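# Seat a loose fuse in an empty clip holder

## Task

Push the loose fuse down into the empty fuse holder so that each of its two end caps rests on the bottom of its clip, while the holder stays lying flat on the bench.

## Robot and tools

Robot: two arms, left_arm and right_arm, each ending in a five-finger hand (left is a mirror of right). Arm bases in the scene frame: left_arm at (+0.034, +0.373, 0) m, right_arm at (-0.028, -0.433, 0) m, each turned very slightly about z. Scene frame: origin at table-top height midway between the nominal bases, +z up, +x out over the table, left_arm toward +y. A camera stand sits behind the arms.

Hand point: a spot fixed to the palm, 0.15 m out from the wrist flange and 0.05 m in front of the palm. Its +z runs along the straight fingers, +y out of the palm, +x across the palm away from the thumb on the right hand (toward the thumb on the left hand). Straight fingers extend 0.06-0.07 m past the point along +z and sit 0.06 m behind it along -y. A wrist bracket on the little-finger side can strike things; with fingers level the wrist can hang up to 0.11 m (palm down) or 0.23 m (palm up) below the point and touch the table first.

Frames: reported hand positions, orientations (quat wxyz) and velocities are in that arm's own base frame; fixed cameras and the table use the scene frame; all commanded offsets are along the axes of the arm's current Hand target. Printed positions may be off by a few cm.

The 28-number row (used by execute_actions and move), all values in [-1, 1]: left_arm dx, dy, dz, rx, ry, rz; then left hand little, ring, middle, index, thumb_bend, thumb_turn, force_limit, speed; then right_arm dx, dy, dz, rx, ry, rz; then the right hand's eight numbers in the same order. Both arms are always included. The six pose numbers are an offset from the Hand target held when the action or move begins (not from the previous row); 1.0 equals 0.6 m or 180 degrees, and rx, ry, rz form one rotation vector. All zeros re-asks for the current Hand target. Finger values: -1 open/straight, +1 curled; thumb_turn -1 beside the palm, +1 opposite the fingers. force_limit maps -1..+1 to about 0..10 N at the fingertip (0..15 N for the two thumb motors). speed rises from near zero at -1 to full at +0.48 and stays full above; use about -0.94 or lower for a gentle close. Hand numbers are absolute targets, never 'no change': to keep a hand as is, resend its last executed eight numbers (or, if none yet, its hand_measured plus hand_force_limit and hand_speed). A closed thumb-and-finger grip suits objects roughly 0.035-0.065 m thick.

Tools:
- execute_actions(actions, cameras): actions is a list of actions; each action is 1-15 rows of 28 numbers, one row per 1/30 s step, the last row held to fill 15 steps. Every row counts from the same start pose. Images come only when actions is empty or cameras names them.
- move(target, speed, blend, stop_force, zero, blocking, cameras): straight-line path toward one 28-number row, or a list of up to 15 rows, each offset counted from the starting Hand targets. speed in m/s (0.002-3.6, default 0.25; turns up to twice that in rad/s), one value or one per target. blend in m rounds corners of a list. stop_force in N (3-120, one value for both arms) ends an arm's path when push against its motion reaches that level; the arm then backs to just before and holds, still pressing somewhat. zero (default true) re-zeroes the force reference first. blocking=false returns after 0.5 s while the move continues (not allowed with stop_force). The path ignores obstacles and the other arm, stops after 10 s at most, and the hand lags or overshoots more when fast.
- wait(seconds 0-10, cameras): let time pass holding commands.
- stop(cameras): brake a running move.
- zoom_image(camera, region [x0,y0,x1,y1] pixels, at most 504x504): closer look at the newest image of cam_head_left, cam_head_right, cam_high, cam_low, cam_left_wrist or cam_right_wrist (all 672x504).
- show_instructions(): shows the reference pages.
- zero_wrist_force(arm): subtracts the current wrist reading from later ones.
- finished_scene(scene=1): ends the scene irreversibly; the result must hold without the robot.

Results: end_effector_position (m), orientation and velocities per arm; Hand target (last commanded pose after clipping, the base for the next offsets); Joint positions and torques (positive toward larger joint values); Wrist force and torque in the end effector's axes, plus the peak since the last shown; hand_measured, hand_stopped_by (moving, target, force, stalled, fault) and hand_load_n (positive when pushed open; a lost grip drops to about 0). A move adds a 'move:' line: done, off_target, moving, held or fault, and limits such as paced (pose clipped) or held (steps withheld). Done does not prove nothing was touched.

Behaviour: each step, commanded rotation is clipped to within 32 degrees of the measured one. Hands often settle short of the Hand target; resend the gap as an offset. To stop pressing, command a target back beyond the hand point. Avoid paths near an arm's own base.

Avoid: contact torque at joint limits (wrist joints about 15.6-17.2 N m) or about 150 N net force, either of which halts the arm 10 s; overheating from long holds or stretched pushes (MOTOR HOT at 70 °C, braking at 85 °C); pressing firmly past contact since the arms are stiff, so press slowly with stop_force; dropping or releasing a moving part; anything leaving the table; hitting fixed things; arms or hands touching each other; overloading fingers. Loose objects may occasionally get nudged.

Each tool is called as a command line: name --argument value for each argument, lists and objects as JSON in quotes; but a table of rows of numbers goes row by row, as --pt "numbers of a row", without its own name.

Reference images:

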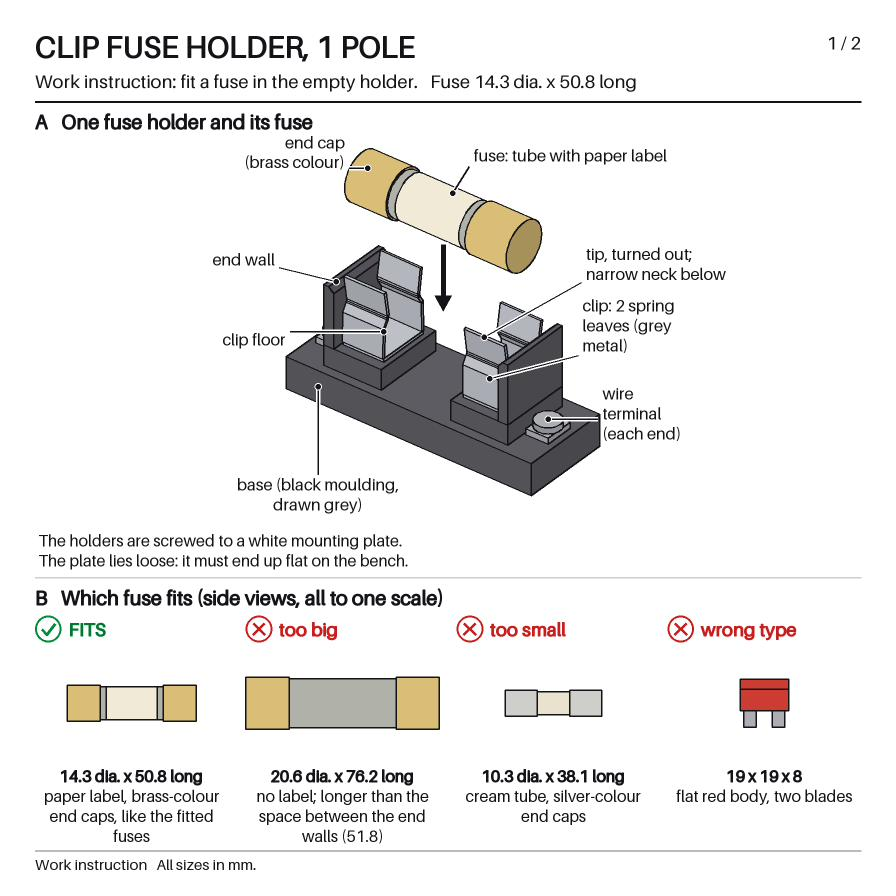

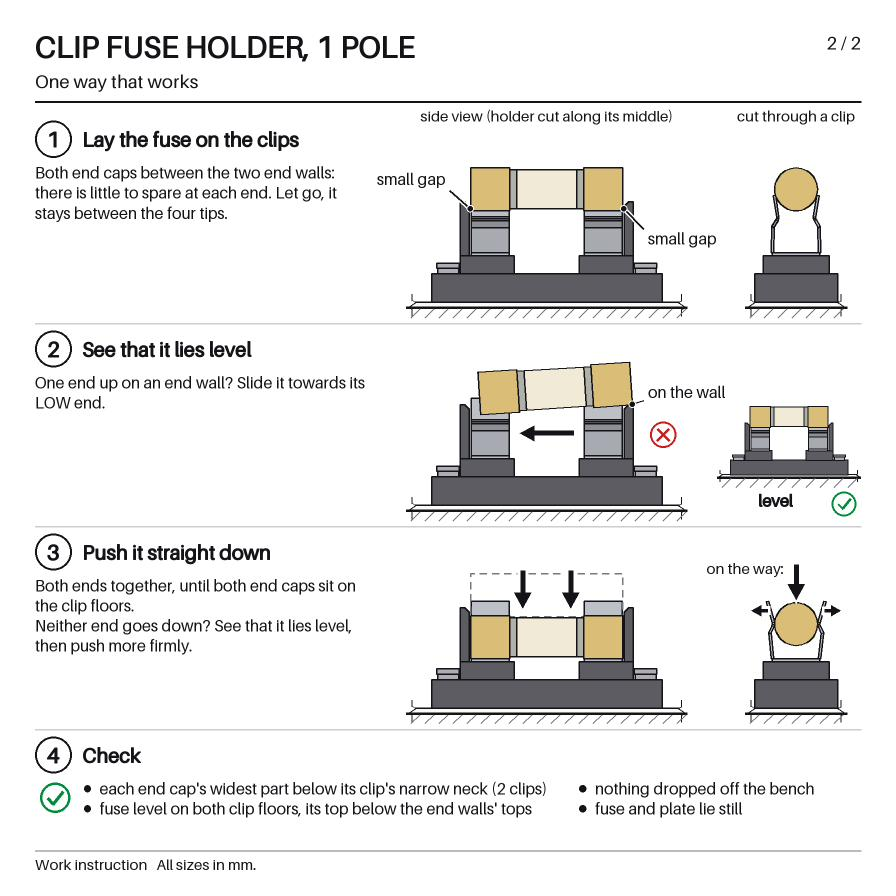

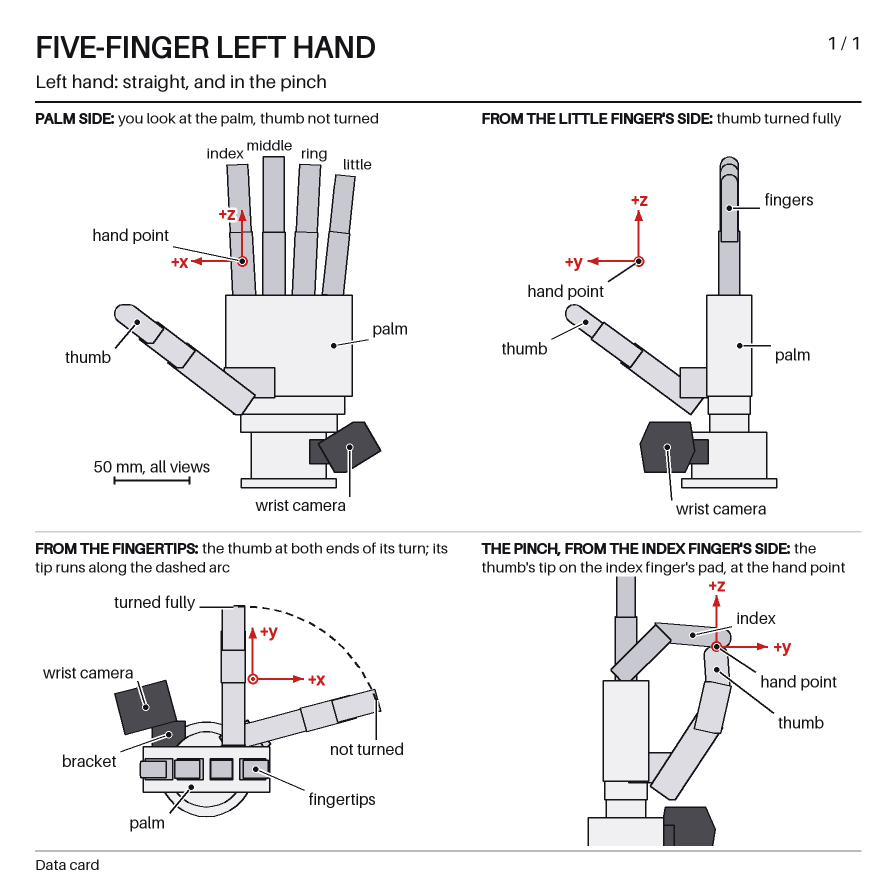

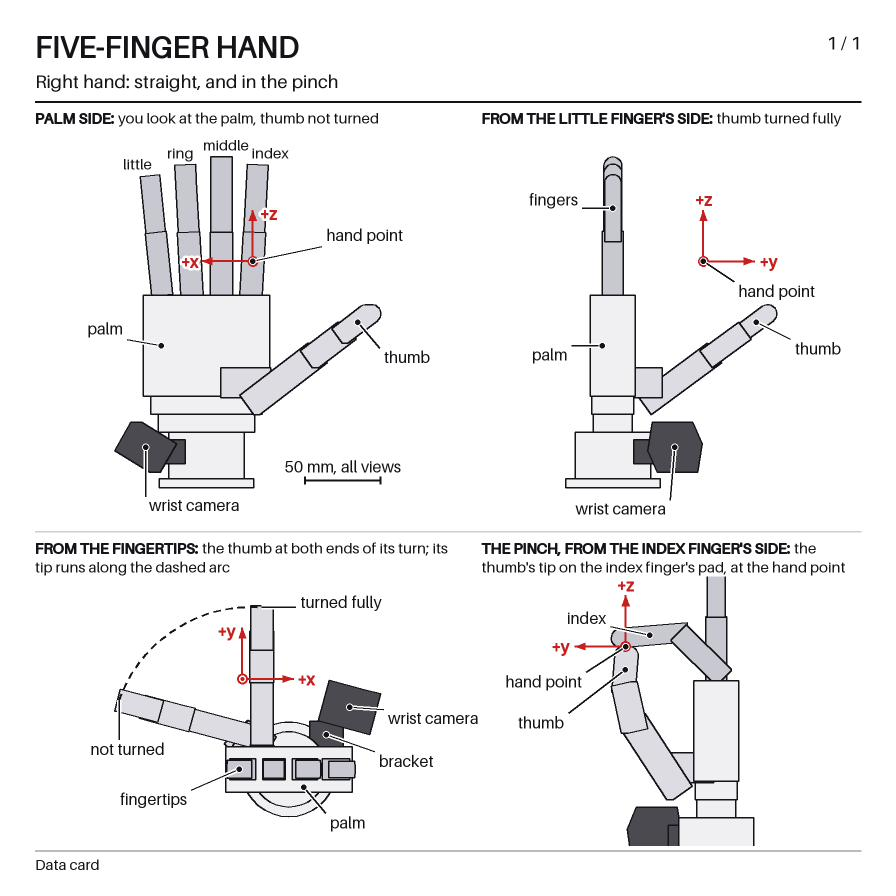

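## Session

execute_actions --actions '[]'

Scene clock: 0.00 s.
left_arm: end_effector_position=(-0.0252, -0.4850, +0.1634) hand_measured=(-1.000, -1.000, -1.000, -1.000, -1.000, -1.000) hand_load_n=(+0.0, +0.0, +0.0, +0.0, +0.0, +0.0) hand_stopped_by=(target, target, target, target, target, target) hand_force_limit=0.00 hand_speed=-0.80 end_effector_quat_wxyz=(+0.267, +0.827, +0.238, -0.434) | right_arm: end_effector_position=(+0.4472, -0.1896, +0.1715) hand_measured=(-1.000, -1.000, -1.000, -1.000, -1.000, -1.000) hand_load_n=(+0.0, +0.0, +0.0, +0.0, +0.0, +0.0) hand_stopped_by=(target, target, target, target, target, target) hand_force_limit=0.00 hand_speed=-0.80 end_effector_quat_wxyz=(+0.095, +0.510, +0.845, -0.130)
Joint positions: left_arm=[2.286 -1.732 -2.154 2.523 -0.513 0.034] | right_arm=[-0.64 -1.335 1.719 0.968 1.811 -1.151]
Joint velocities: within noise
Joint torques (N m): no reading
Wrist force (N): no reading
Wrist torque (N m): no reading
Wrist force, peak (N): no reading
Hand target: left_arm -0.0252, -0.4850, +0.1634; +0.267, +0.827, +0.238, -0.434 | right_arm +0.4472, -0.1896, +0.1715; +0.095, +0.510, +0.845, -0.130

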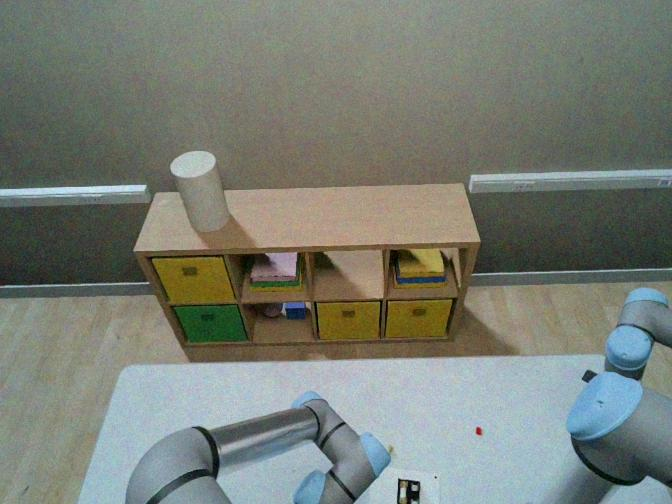

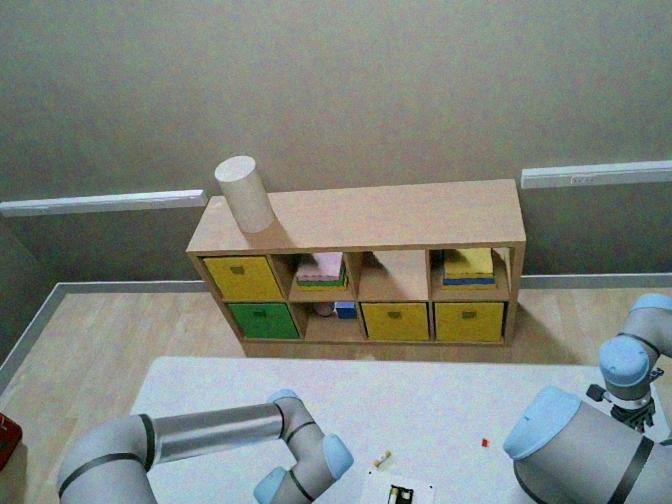

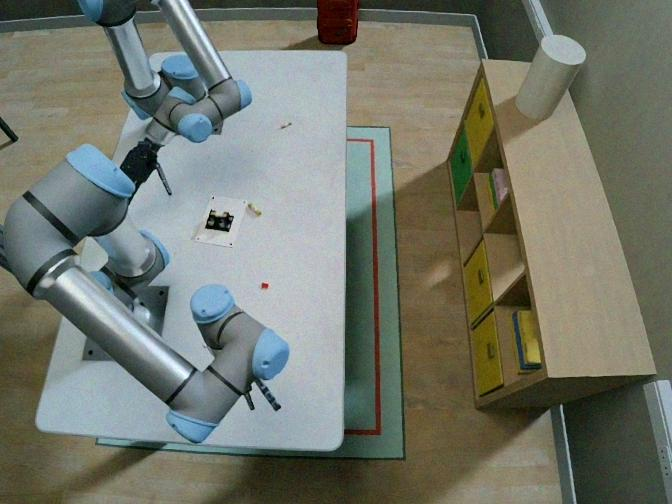

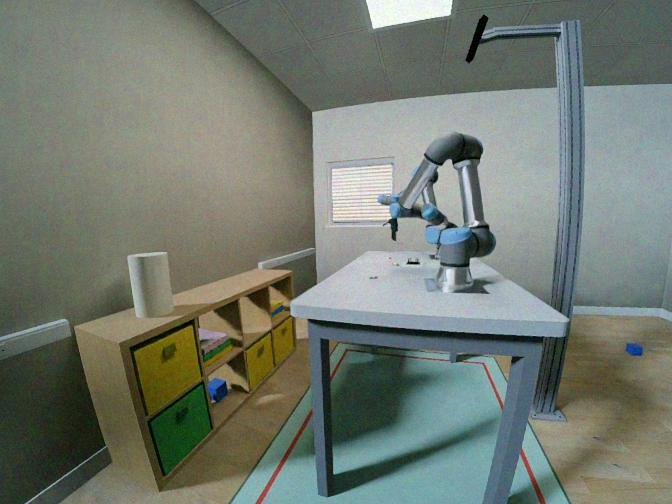

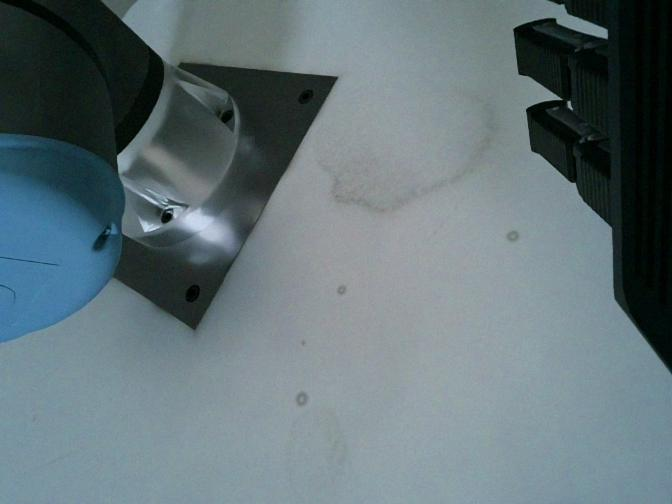

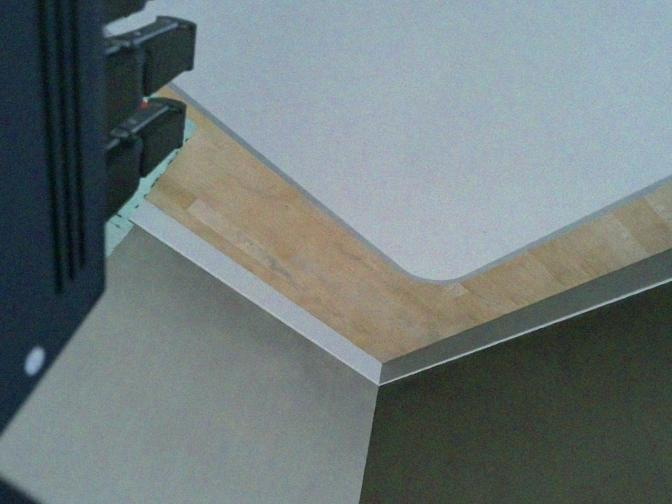

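zoom_image --camera "cam_high" --region '[180, 100, 320, 300]'

zoom_image --camera "cam_head_right" --region '[340, 404, 500, 504]'

zoom_image --camera "cam_head_left" --region '[340, 404, 500, 504]'

zoom_image --camera "cam_low" --region '[360, 200, 500, 300]'

Scaled by 2.520 from the camera's 672x504 image, which has a finer 960x720 frame.

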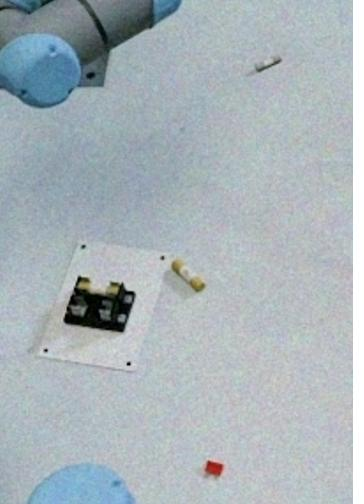

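Scaled by 3.150 from the camera's 672x504 image, which has a finer 960x720 frame.

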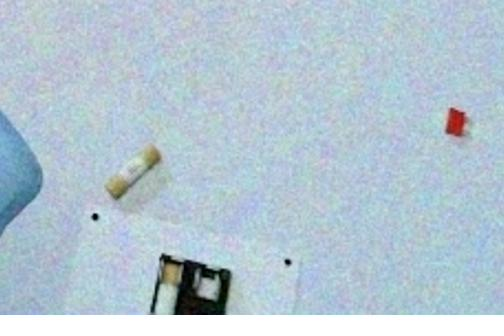

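Scaled by 3.150 from the camera's 672x504 image, which has a finer 960x720 frame.

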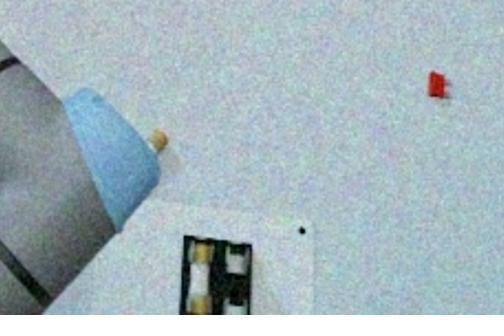

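Scaled by 3.600 from the camera's 672x504 image, which has a finer 960x720 frame.

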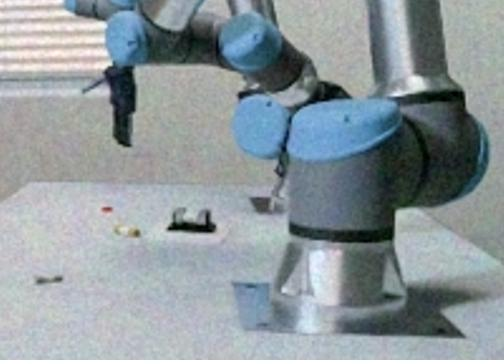

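move --target '[0,0,0,0,0,0,-1,-1,-1,-1,-1,-1,0,-0.8,0.660,0.3595,-0.3985,0.1747,0.2709,0.6216,-1,-1,-1,-1,-1,-1,0,-0.8]' --speed 0.4 --cameras '["all"]'

Scene clock: 244.33 s.
left_arm: end_effector_position=(-0.0252, -0.4850, +0.1634) hand_measured=(-1.000, -1.000, -1.000, -1.000, -1.000, -1.000) hand_load_n=(+0.0, +0.0, +0.0, +0.0, -0.5, +0.0) hand_stopped_by=(target, target, target, target, target, target) hand_force_limit=0.00 hand_speed=-0.80 end_effector_quat_wxyz=(+0.267, +0.827, +0.238, -0.434) | right_arm: end_effector_position=(+0.4490, +0.3138, +0.2553) hand_measured=(-1.000, -1.000, -1.000, -1.000, -1.000, -1.000) hand_load_n=(+0.0, +0.0, +0.0, +0.0, +0.0, +0.0) hand_stopped_by=(target, target, target, target, target, target) hand_force_limit=0.00 hand_speed=-0.80 end_effector_quat_wxyz=(-0.259, +0.966, -0.016, +0.003)
Joint positions: left_arm=[2.286 -1.732 -2.154 2.523 -0.513 0.034] | right_arm=[0.213 -1.015 1.034 1.413 1.065 1.854]
Joint torques (N m): left_arm=[0.15 18.49 12.11 -1.96 1.2 0.06] | right_arm=[2.91 -55.84 -7.2 2.28 -1.56 1.51]
Wrist force (N): left_arm=[0.1 0.1 -0.1] | right_arm=[-1.0 1.4 -0.2]
Wrist torque (N m): left_arm=[0.03 -0.01 0.00] | right_arm=[0.13 0.06 -0.19]
Wrist force, peak (N): left_arm=[0.0 0.4 0.2] | right_arm=[-1.1 1.7 -0.2]
Hand target: left_arm -0.0252, -0.4850, +0.1634; +0.267, +0.827, +0.238, -0.434 | right_arm +0.4489, +0.3138, +0.2554; -0.259, +0.966, -0.016, +0.004
Off the commanded pose: left_arm 0.000 m, 0 deg | right_arm 0.000 m, 0 deg.
move: done

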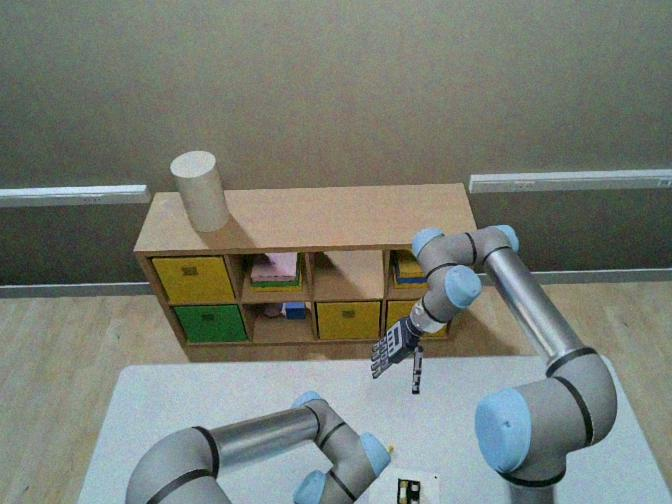

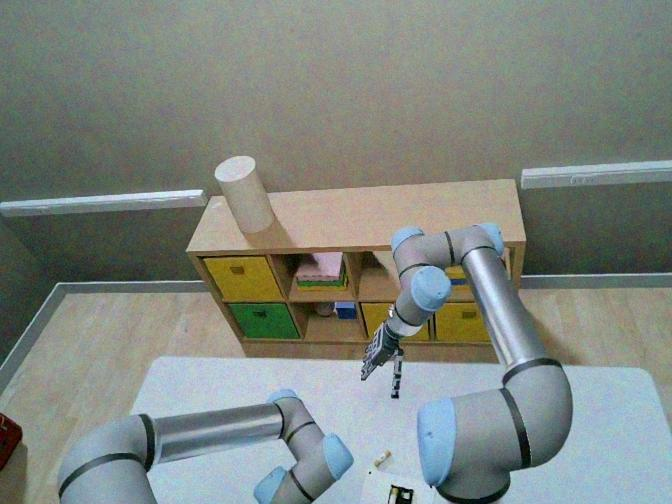

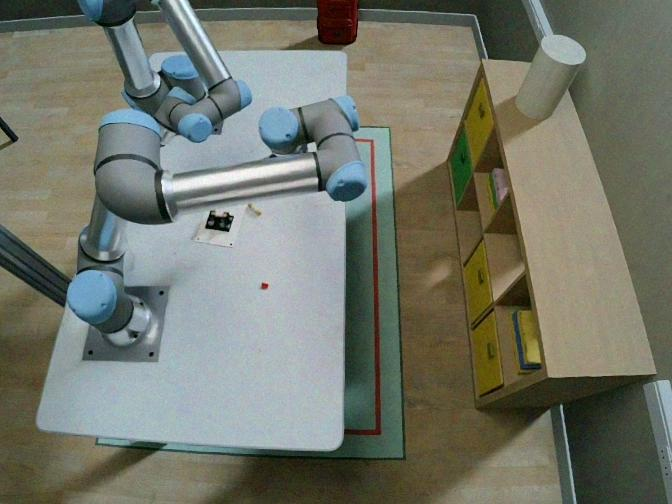

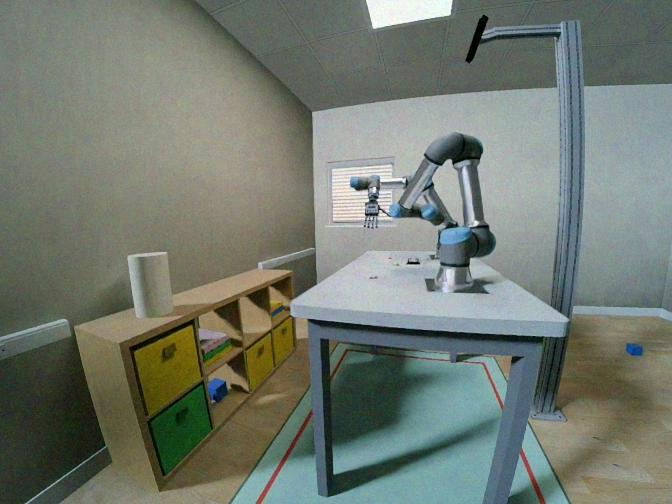

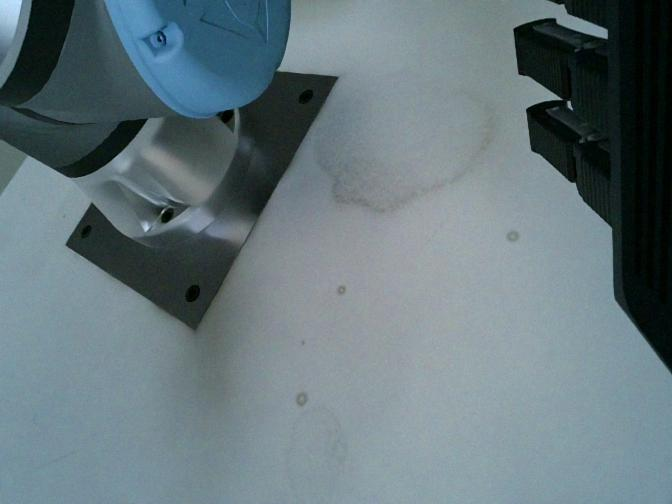

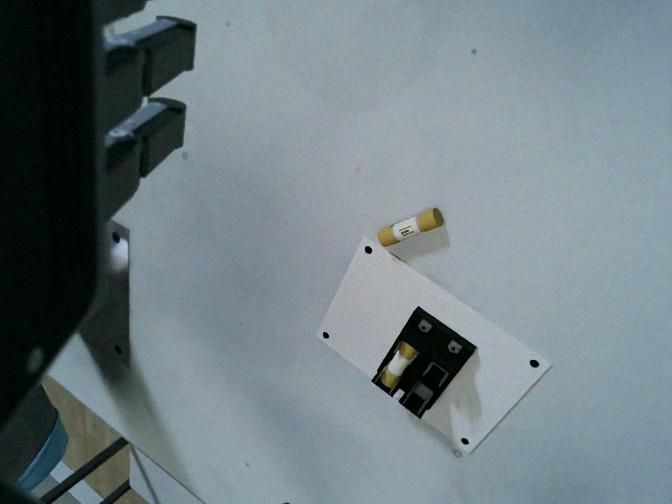

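move --target '[0.2125,-0.0678,-0.5795,0,0,0,-1,-1,-1,-1,-1,-1,0,-0.8,-0.198,0.077,0.2635,0.1972,0.2134,0.1854,-1,-1,-0.25,-0.25,-0.4,1,-0.4,0.2]' --speed 0.25 --cameras '["cam_high","cam_left_wrist","cam_right_wrist"]'

Scene clock: 365.70 s.
left_arm: end_effector_position=(+0.2199, -0.2088, +0.2132) hand_measured=(-1.000, -1.000, -1.000, -1.000, -1.000, -1.000) hand_load_n=(+0.0, +0.0, +0.0, +0.0, +0.0, +0.0) hand_stopped_by=(target, target, target, target, target, target) hand_force_limit=0.00 hand_speed=-0.80 end_effector_quat_wxyz=(+0.267, +0.827, +0.238, -0.434) | right_arm: end_effector_position=(+0.3313, +0.3568, +0.0957) hand_measured=(-1.000, -1.000, -0.250, -0.250, -0.400, +1.000) hand_load_n=(+0.0, +0.0, +0.0, +0.0, +0.0, +0.0) hand_stopped_by=(target, target, target, target, target, target) hand_force_limit=-0.40 hand_speed=0.20 end_effector_quat_wxyz=(-0.502, +0.746, -0.363, +0.244) end_effector_velocity=(+0.001, +0.001, +0.000) end_effector_angular_velocity=(+0.004, -0.001, -0.003)
Joint positions: left_arm=[3.557 -1.815 -2.26 1.473 -1.209 1.633] | right_arm=[0.326 -1.622 2.313 -0.284 1.258 3.01]
Joint velocities: left_arm=[within noise] | right_arm=[0.001 0.001 0 -0.005 0.002 0.005]
Joint torques (N m): left_arm=[0.4 28.59 3.43 -1.54 -0.6 0.22] | right_arm=[3.1 0.35 -9.27 -1.89 1.37 1.52]
Wrist force (N): left_arm=[0.3 -0.1 0.1] | right_arm=[-0.8 2.9 -1.4]
Wrist torque (N m): left_arm=[-0.05 -0.06 0.00] | right_arm=[0.32 0.05 -0.10]
Wrist force, peak (N): left_arm=[0.5 1.6 -0.5] | right_arm=[-1.5 3.9 -1.7]
Hand target: left_arm +0.2199, -0.2088, +0.2132; +0.267, +0.827, +0.238, -0.434 | right_arm +0.3313, +0.3568, +0.0956; -0.502, +0.746, -0.363, +0.244
Off the commanded pose: left_arm 0.000 m, 0 deg | right_arm 0.000 m, 0 deg.
move: done
Images, in order (width x height): cam_high 672x504, cam_left_wrist 672x504, cam_right_wrist 672x504.

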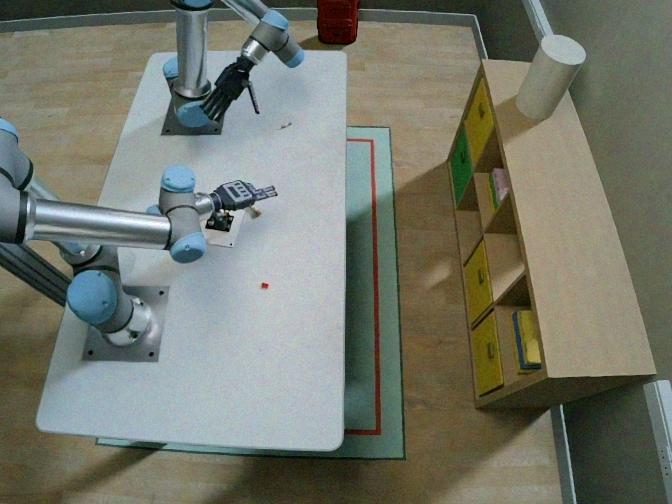

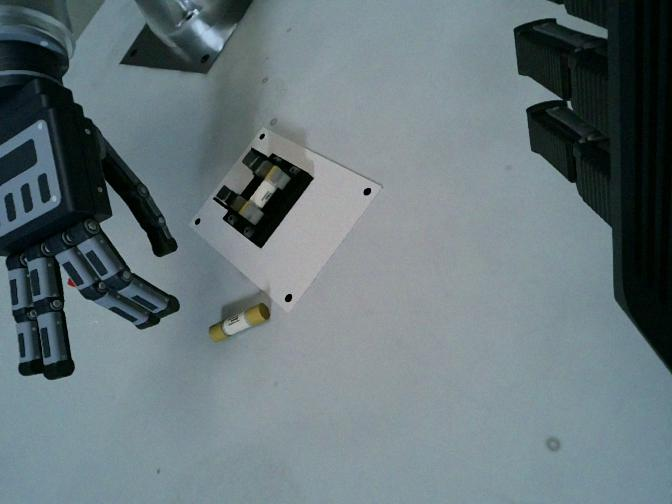

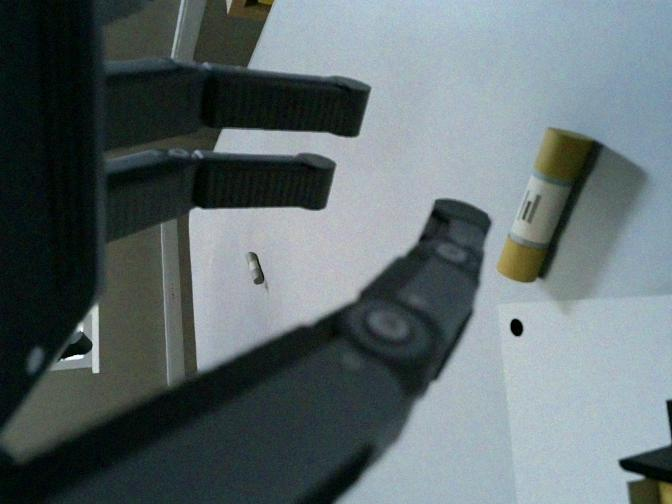

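move --target '[0,0,0,0,0,0,-1,-1,-1,-1,-1,-1,0,-0.8,-0.0162,0.071,0.0247,0,0.0258,0.0104,-1,-1,-0.25,-0.25,-0.4,1,-0.4,0.2]' --speed 0.1 --cameras '["cam_left_wrist","cam_right_wrist"]'

Scene clock: 419.73 s.
left_arm: end_effector_position=(+0.2199, -0.2088, +0.2132) hand_measured=(-1.000, -1.000, -1.000, -1.000, -1.000, -1.000) hand_load_n=(+0.0, +0.0, +0.0, +0.0, +0.0, +0.0) hand_stopped_by=(target, target, target, target, target, target) hand_force_limit=0.00 hand_speed=-0.80 end_effector_quat_wxyz=(+0.267, +0.827, +0.238, -0.434) | right_arm: end_effector_position=(+0.3234, +0.3630, +0.0505) hand_measured=(-1.000, -1.000, -0.250, -0.250, -0.400, +1.000) hand_load_n=(+0.0, +0.0, +0.0, +0.0, +0.5, +0.0) hand_stopped_by=(target, target, target, target, target, target) hand_force_limit=-0.40 hand_speed=0.20 end_effector_quat_wxyz=(-0.491, +0.729, -0.395, +0.266)
Joint positions: left_arm=[3.557 -1.815 -2.26 1.473 -1.209 1.633] | right_arm=[0.433 -1.519 2.368 -0.459 1.437 3.087]
Joint torques (N m): left_arm=[9.37 30.58 21.36 -4.16 -0.52 0.77] | right_arm=[3.02 -22.07 -25.68 -1.68 1.46 -0.14]
Wrist force (N): left_arm=[0.2 -0.1 0.0] | right_arm=[-0.8 2.9 -1.2]
Wrist torque (N m): left_arm=[-0.03 -0.05 -0.01] | right_arm=[0.31 0.04 -0.10]
Wrist force, peak (N): left_arm=[0.5 -0.2 -0.3] | right_arm=[-0.9 4.0 -0.7]
Hand target: left_arm +0.2199, -0.2088, +0.2132; +0.267, +0.827, +0.238, -0.434 | right_arm +0.3235, +0.3630, +0.0505; -0.491, +0.729, -0.395, +0.266
Off the commanded pose: left_arm 0.000 m, 0 deg | right_arm 0.000 m, 0 deg.
move: done
Images, in order (width x height): cam_left_wrist 672x504, cam_right_wrist 672x504.

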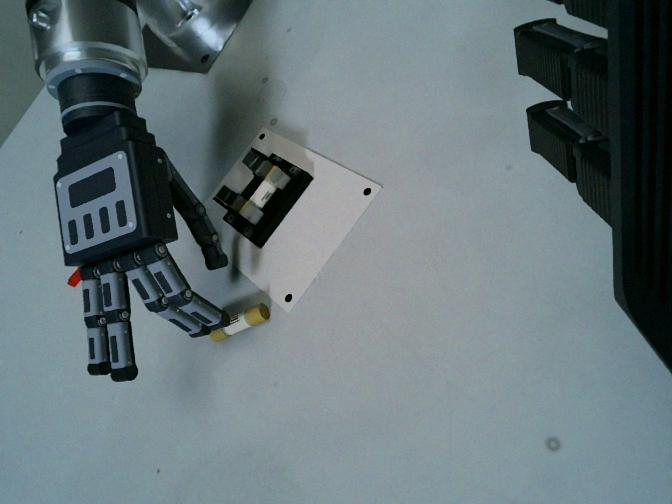

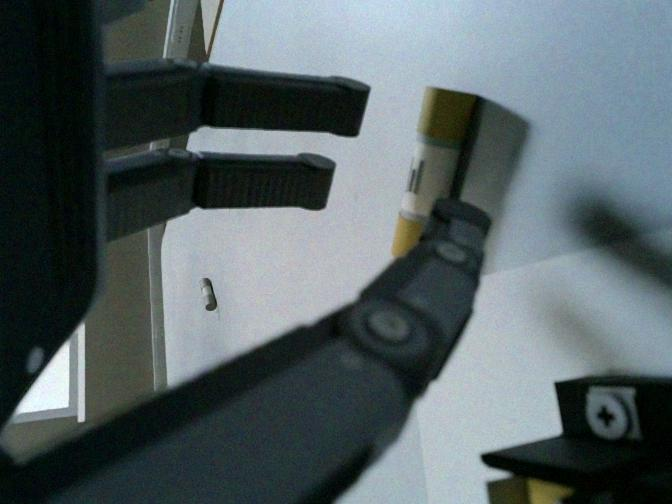

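move --target '[0,0,0,0,0,0,-1,-1,-1,-1,-1,-1,0,-0.8,0.0167,0.0309,0.0125,0,0,0,-1,-1,-0.25,-0.25,-0.4,1,-0.4,0.2]' --speed 0.1 --cameras '["cam_left_wrist","cam_right_wrist"]'

Scene clock: 450.27 s.
left_arm: end_effector_position=(+0.2199, -0.2088, +0.2132) hand_measured=(-1.000, -1.000, -1.000, -1.000, -1.000, -1.000) hand_load_n=(+0.0, +0.0, +0.0, -0.5, +0.0, +0.0) hand_stopped_by=(target, target, target, target, target, target) hand_force_limit=0.00 hand_speed=-0.80 end_effector_quat_wxyz=(+0.267, +0.827, +0.238, -0.434) | right_arm: end_effector_position=(+0.3287, +0.3545, +0.0303) hand_measured=(-1.000, -1.000, -0.250, -0.250, -0.400, +1.000) hand_load_n=(-0.5, +0.0, +0.5, +0.0, +0.0, +0.0) hand_stopped_by=(target, target, target, target, target, target) hand_force_limit=-0.40 hand_speed=0.20 end_effector_quat_wxyz=(-0.491, +0.729, -0.395, +0.266)
Joint positions: left_arm=[3.557 -1.815 -2.26 1.473 -1.209 1.633] | right_arm=[0.392 -1.474 2.398 -0.532 1.399 3.071]
Joint torques (N m): left_arm=[9.3 30.78 20.85 -4.14 -0.45 0.78] | right_arm=[3.08 -29.53 -22.65 0.74 1.37 1.39]
Wrist force (N): left_arm=[0.2 0.0 0.0] | right_arm=[-1.1 2.3 -1.5]
Wrist torque (N m): left_arm=[-0.02 -0.06 -0.01] | right_arm=[0.35 0.11 0.06]
Wrist force, peak (N): left_arm=[0.5 -0.2 0.1] | right_arm=[-0.4 3.6 -1.4]
Hand target: left_arm +0.2199, -0.2088, +0.2132; +0.267, +0.827, +0.238, -0.434 | right_arm +0.3289, +0.3546, +0.0305; -0.491, +0.729, -0.395, +0.266
Off the commanded pose: left_arm 0.000 m, 0 deg | right_arm 0.000 m, 0 deg.
move: done
Images, in order (width x height): cam_left_wrist 672x504, cam_right_wrist 672x504.

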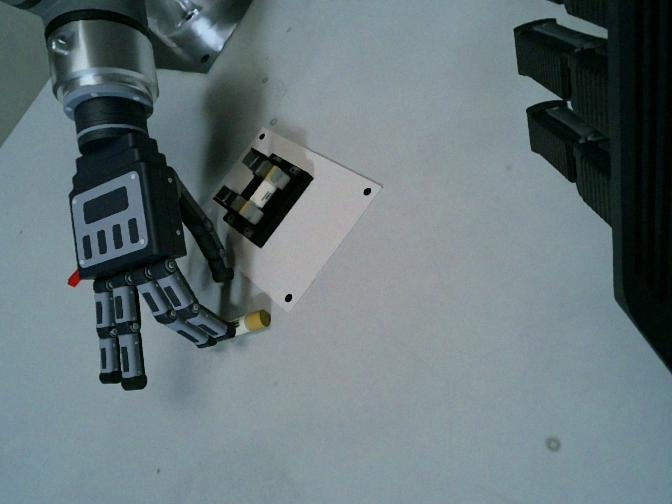

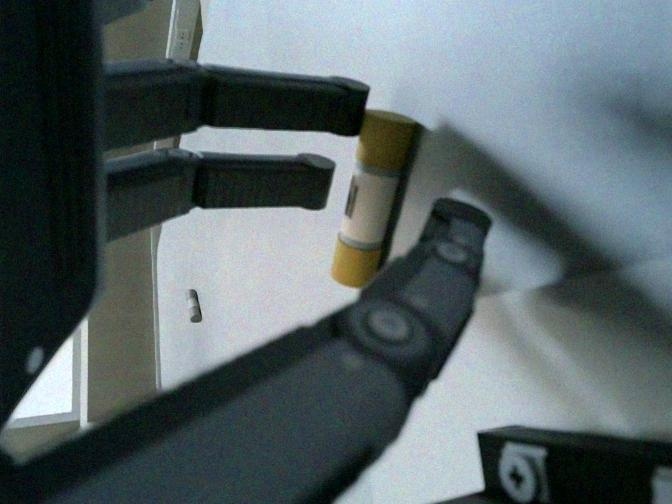

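move --target '[0,0,0,0,0,0,-1,-1,-1,-1,-1,-1,0,-0.8,-0.005,0.0216,0.0087,0,0,0,-1,-1,-0.25,-0.25,-0.3,1,-0.4,0.2]' --speed 0.05 --stop_force 5 --cameras '["cam_left_wrist","cam_right_wrist"]'

zoom_image --camera "cam_left_wrist" --region '[100, 220, 340, 400]'

Scene clock: 489.17 s.
left_arm: end_effector_position=(+0.2199, -0.2088, +0.2132) hand_measured=(-1.000, -1.000, -1.000, -1.000, -1.000, -1.000) hand_load_n=(+0.0, +0.0, +0.0, +0.0, +0.0, +0.0) hand_stopped_by=(target, target, target, target, target, target) hand_force_limit=0.00 hand_speed=-0.80 end_effector_quat_wxyz=(+0.267, +0.827, +0.238, -0.434) | right_arm: end_effector_position=(+0.3287, +0.3553, +0.0275) hand_measured=(-1.000, -1.000, -0.250, -0.250, -0.300, +1.000) hand_load_n=(+0.0, +0.0, +0.5, +0.0, +0.0, +0.0) hand_stopped_by=(target, target, target, target, target, target) hand_force_limit=-0.40 hand_speed=0.20 end_effector_quat_wxyz=(-0.491, +0.729, -0.395, +0.266)
Joint positions: left_arm=[3.557 -1.815 -2.26 1.473 -1.209 1.633] | right_arm=[0.395 -1.465 2.4 -0.544 1.402 3.072]
Joint torques (N m): left_arm=[9.41 30.28 20.38 -4.05 -0.38 0.77] | right_arm=[3.68 -1.14 -23.28 -0.52 1.38 -1.44]
Wrist force (N): left_arm=[0.3 -0.1 0.1] | right_arm=[-1.0 2.7 -0.7]
Wrist torque (N m): left_arm=[-0.03 -0.06 -0.01] | right_arm=[0.39 0.09 -0.07]
Wrist force, peak (N): left_arm=[0.4 -0.6 -0.2] | right_arm=[-3.0 -7.4 -1.1]
Hand target: left_arm +0.2199, -0.2088, +0.2132; +0.267, +0.827, +0.238, -0.434 | right_arm +0.3287, +0.3553, +0.0275; -0.491, +0.729, -0.395, +0.266 (not the last commanded pose)
Off the commanded pose: left_arm 0.000 m, 0 deg | right_arm 0.011 m, 0 deg.
move: contact (right_arm)
Images, in order (width x height): cam_left_wrist 672x504, cam_right_wrist 672x504.

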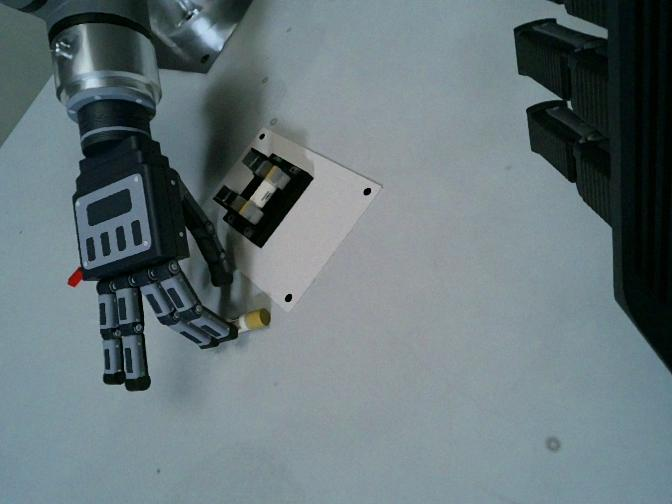

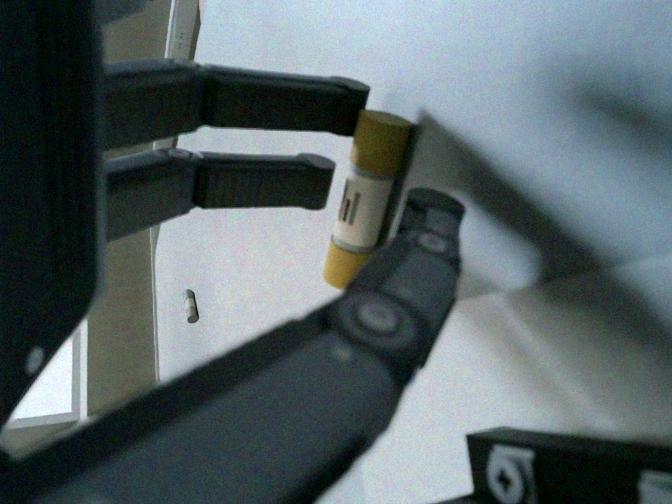

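Scaled by 2.100 from the camera's 672x504 image, which has a finer 960x720 frame.

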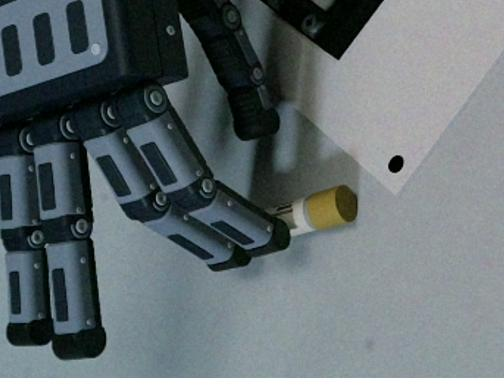

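zoom_image --camera "cam_right_wrist" --region '[270, 60, 490, 320]'

Scaled by 1.938 from the camera's 672x504 image, which has a finer 960x720 frame.

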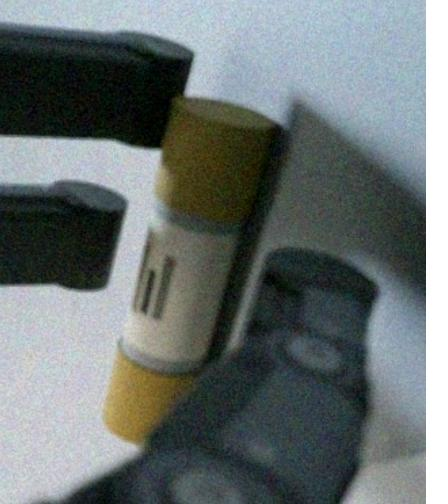

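move --target '[0,0,0,0,0,0,-1,-1,-1,-1,-1,-1,0,-0.8,-0.005,0.0100,0.0040,0,0,0,-1,-1,-0.25,-0.25,-0.3,1,-0.4,0.2]' --speed 0.03 --stop_force 6 --cameras '["cam_left_wrist","cam_right_wrist"]'

zoom_image --camera "cam_left_wrist" --region '[160, 240, 300, 380]'

zoom_image --camera "cam_right_wrist" --region '[270, 60, 490, 320]'

Scene clock: 509.87 s.
left_arm: end_effector_position=(+0.2199, -0.2088, +0.2132) hand_measured=(-1.000, -1.000, -1.000, -1.000, -1.000, -1.000) hand_load_n=(+0.0, +0.0, +0.0, +0.0, +0.0, +0.0) hand_stopped_by=(target, target, target, target, target, target) hand_force_limit=0.00 hand_speed=-0.80 end_effector_quat_wxyz=(+0.267, +0.827, +0.238, -0.434) | right_arm: end_effector_position=(+0.3270, +0.3577, +0.0210) hand_measured=(-1.000, -1.000, -0.250, -0.250, -0.300, +1.000) hand_load_n=(+0.0, +0.0, +0.0, +0.0, +0.0, +0.0) hand_stopped_by=(target, target, target, target, target, target) hand_force_limit=-0.40 hand_speed=0.20 end_effector_quat_wxyz=(-0.491, +0.729, -0.395, +0.266)
Joint positions: left_arm=[3.557 -1.815 -2.26 1.473 -1.209 1.633] | right_arm=[0.407 -1.444 2.404 -0.569 1.413 3.077]
Joint torques (N m): left_arm=[9.35 30.16 20.08 -4.01 -0.33 0.61] | right_arm=[-3.01 -30.8 -20.01 0.82 -1.33 -1.31]
Wrist force (N): left_arm=[0.4 -0.1 -0.1] | right_arm=[-1.3 3.3 -0.8]
Wrist torque (N m): left_arm=[-0.03 -0.09 0.01] | right_arm=[0.34 0.10 -0.07]
Wrist force, peak (N): left_arm=[0.5 -0.3 0.1] | right_arm=[-1.1 3.7 -1.7]
Hand target: left_arm +0.2199, -0.2088, +0.2132; +0.267, +0.827, +0.238, -0.434 | right_arm +0.3270, +0.3577, +0.0211; -0.491, +0.729, -0.395, +0.266
Off the commanded pose: left_arm 0.000 m, 0 deg | right_arm 0.000 m, 0 deg.
move: done
Images, in order (width x height): cam_left_wrist 672x504, cam_right_wrist 672x504.

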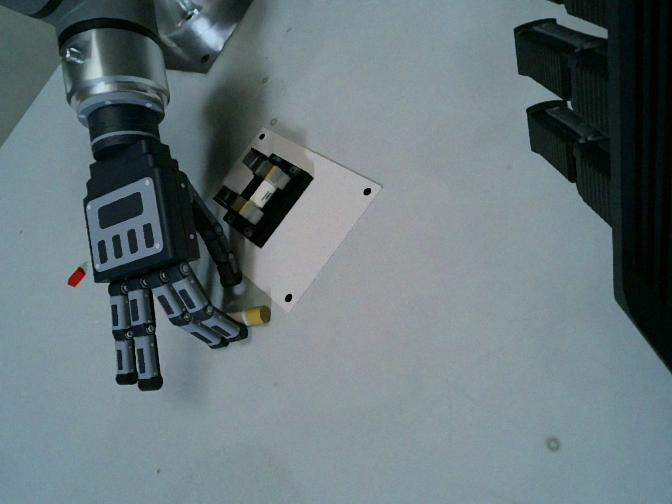

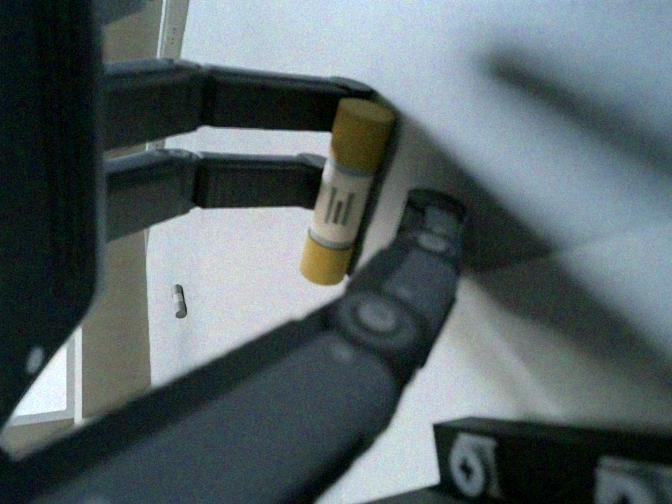

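Scaled by 3.600 from the camera's 672x504 image, which has a finer 960x720 frame.

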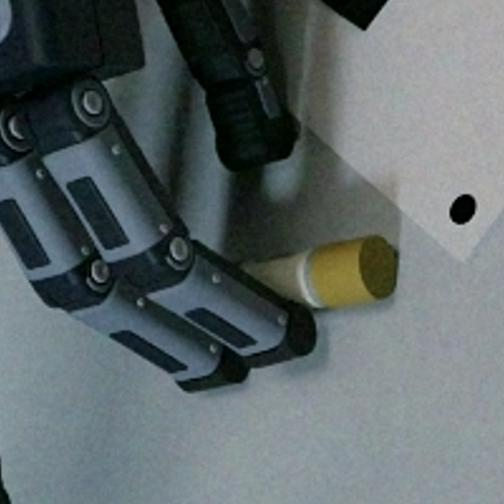

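Scaled by 1.938 from the camera's 672x504 image, which has a finer 960x720 frame.

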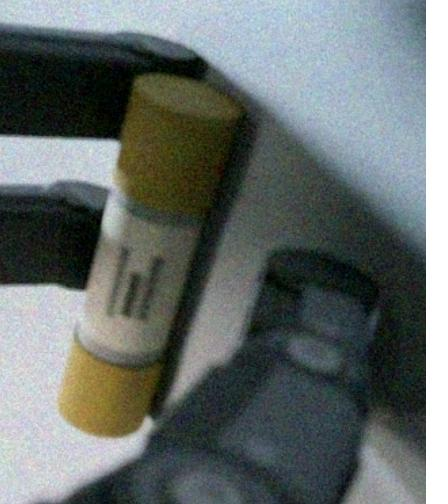

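move --target '[0,0,0,0,0,0,-1,-1,-1,-1,-1,-1,0,-0.8,-0.0083,0.0083,0.0105,0,0.0207,0.0083,-1,-1,-0.25,-0.25,-0.3,1,-0.4,0.2]' --speed 0.03 --stop_force 6 --cameras '["cam_left_wrist","cam_right_wrist"]'

zoom_image --camera "cam_left_wrist" --region '[160, 240, 300, 380]'

zoom_image --camera "cam_right_wrist" --region '[270, 60, 490, 320]'

Scene clock: 536.03 s.
left_arm: end_effector_position=(+0.2199, -0.2088, +0.2132) hand_measured=(-1.000, -1.000, -1.000, -1.000, -1.000, -1.000) hand_load_n=(+0.0, +0.0, +0.0, +0.0, +0.0, +0.0) hand_stopped_by=(target, target, target, target, target, target) hand_force_limit=0.00 hand_speed=-0.80 end_effector_quat_wxyz=(+0.267, +0.827, +0.238, -0.434) | right_arm: end_effector_position=(+0.3271, +0.3582, +0.0206) hand_measured=(-1.000, -1.000, -0.250, -0.250, -0.300, +1.000) hand_load_n=(+0.0, +0.0, +1.0, +0.0, +0.0, +0.0) hand_stopped_by=(target, target, target, target, target, target) hand_force_limit=-0.40 hand_speed=0.20 end_effector_quat_wxyz=(-0.491, +0.728, -0.397, +0.268)
Joint positions: left_arm=[3.557 -1.815 -2.26 1.473 -1.209 1.633] | right_arm=[0.413 -1.442 2.402 -0.571 1.424 3.081]
Joint torques (N m): left_arm=[9.17 30.22 19.33 -3.83 -0.24 0.52] | right_arm=[3.53 -29.94 -1.52 -1.04 1.33 1.43]
Wrist force (N): left_arm=[0.2 0.0 0.0] | right_arm=[-0.5 2.0 -0.9]
Wrist torque (N m): left_arm=[-0.01 -0.05 -0.01] | right_arm=[0.43 0.05 -0.09]
Wrist force, peak (N): left_arm=[0.4 -0.4 0.1] | right_arm=[-0.7 -5.4 -11.2]
Hand target: left_arm +0.2199, -0.2088, +0.2132; +0.267, +0.827, +0.238, -0.434 | right_arm +0.3271, +0.3582, +0.0207; -0.491, +0.728, -0.397, +0.268 (not the last commanded pose)
Off the commanded pose: left_arm 0.000 m, 0 deg | right_arm 0.009 m, 4 deg.
move: contact (right_arm)
Images, in order (width x height): cam_left_wrist 672x504, cam_right_wrist 672x504.

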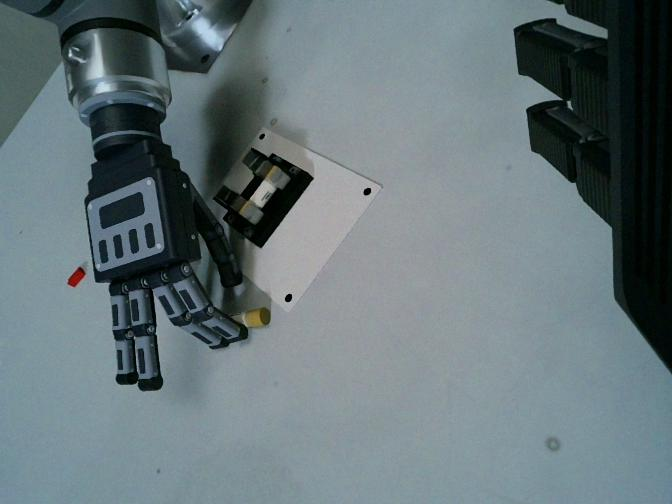

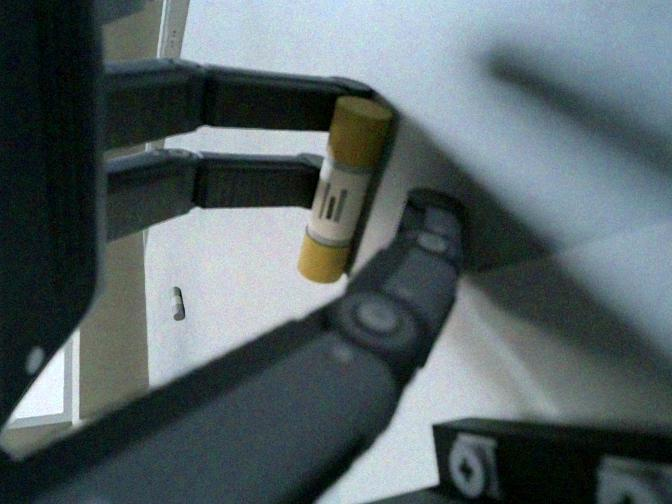

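Scaled by 3.600 from the camera's 672x504 image, which has a finer 960x720 frame.

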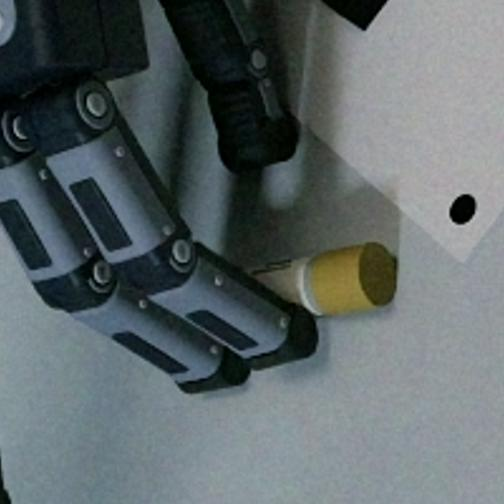

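Scaled by 1.938 from the camera's 672x504 image, which has a finer 960x720 frame.

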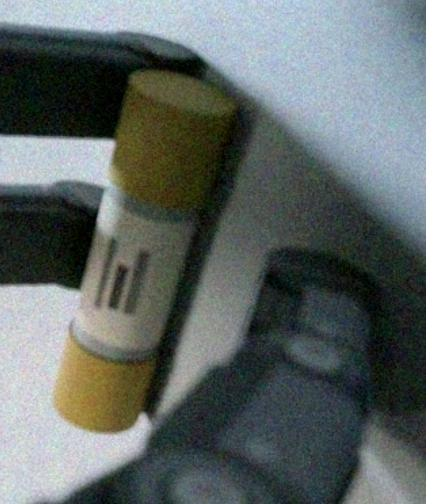

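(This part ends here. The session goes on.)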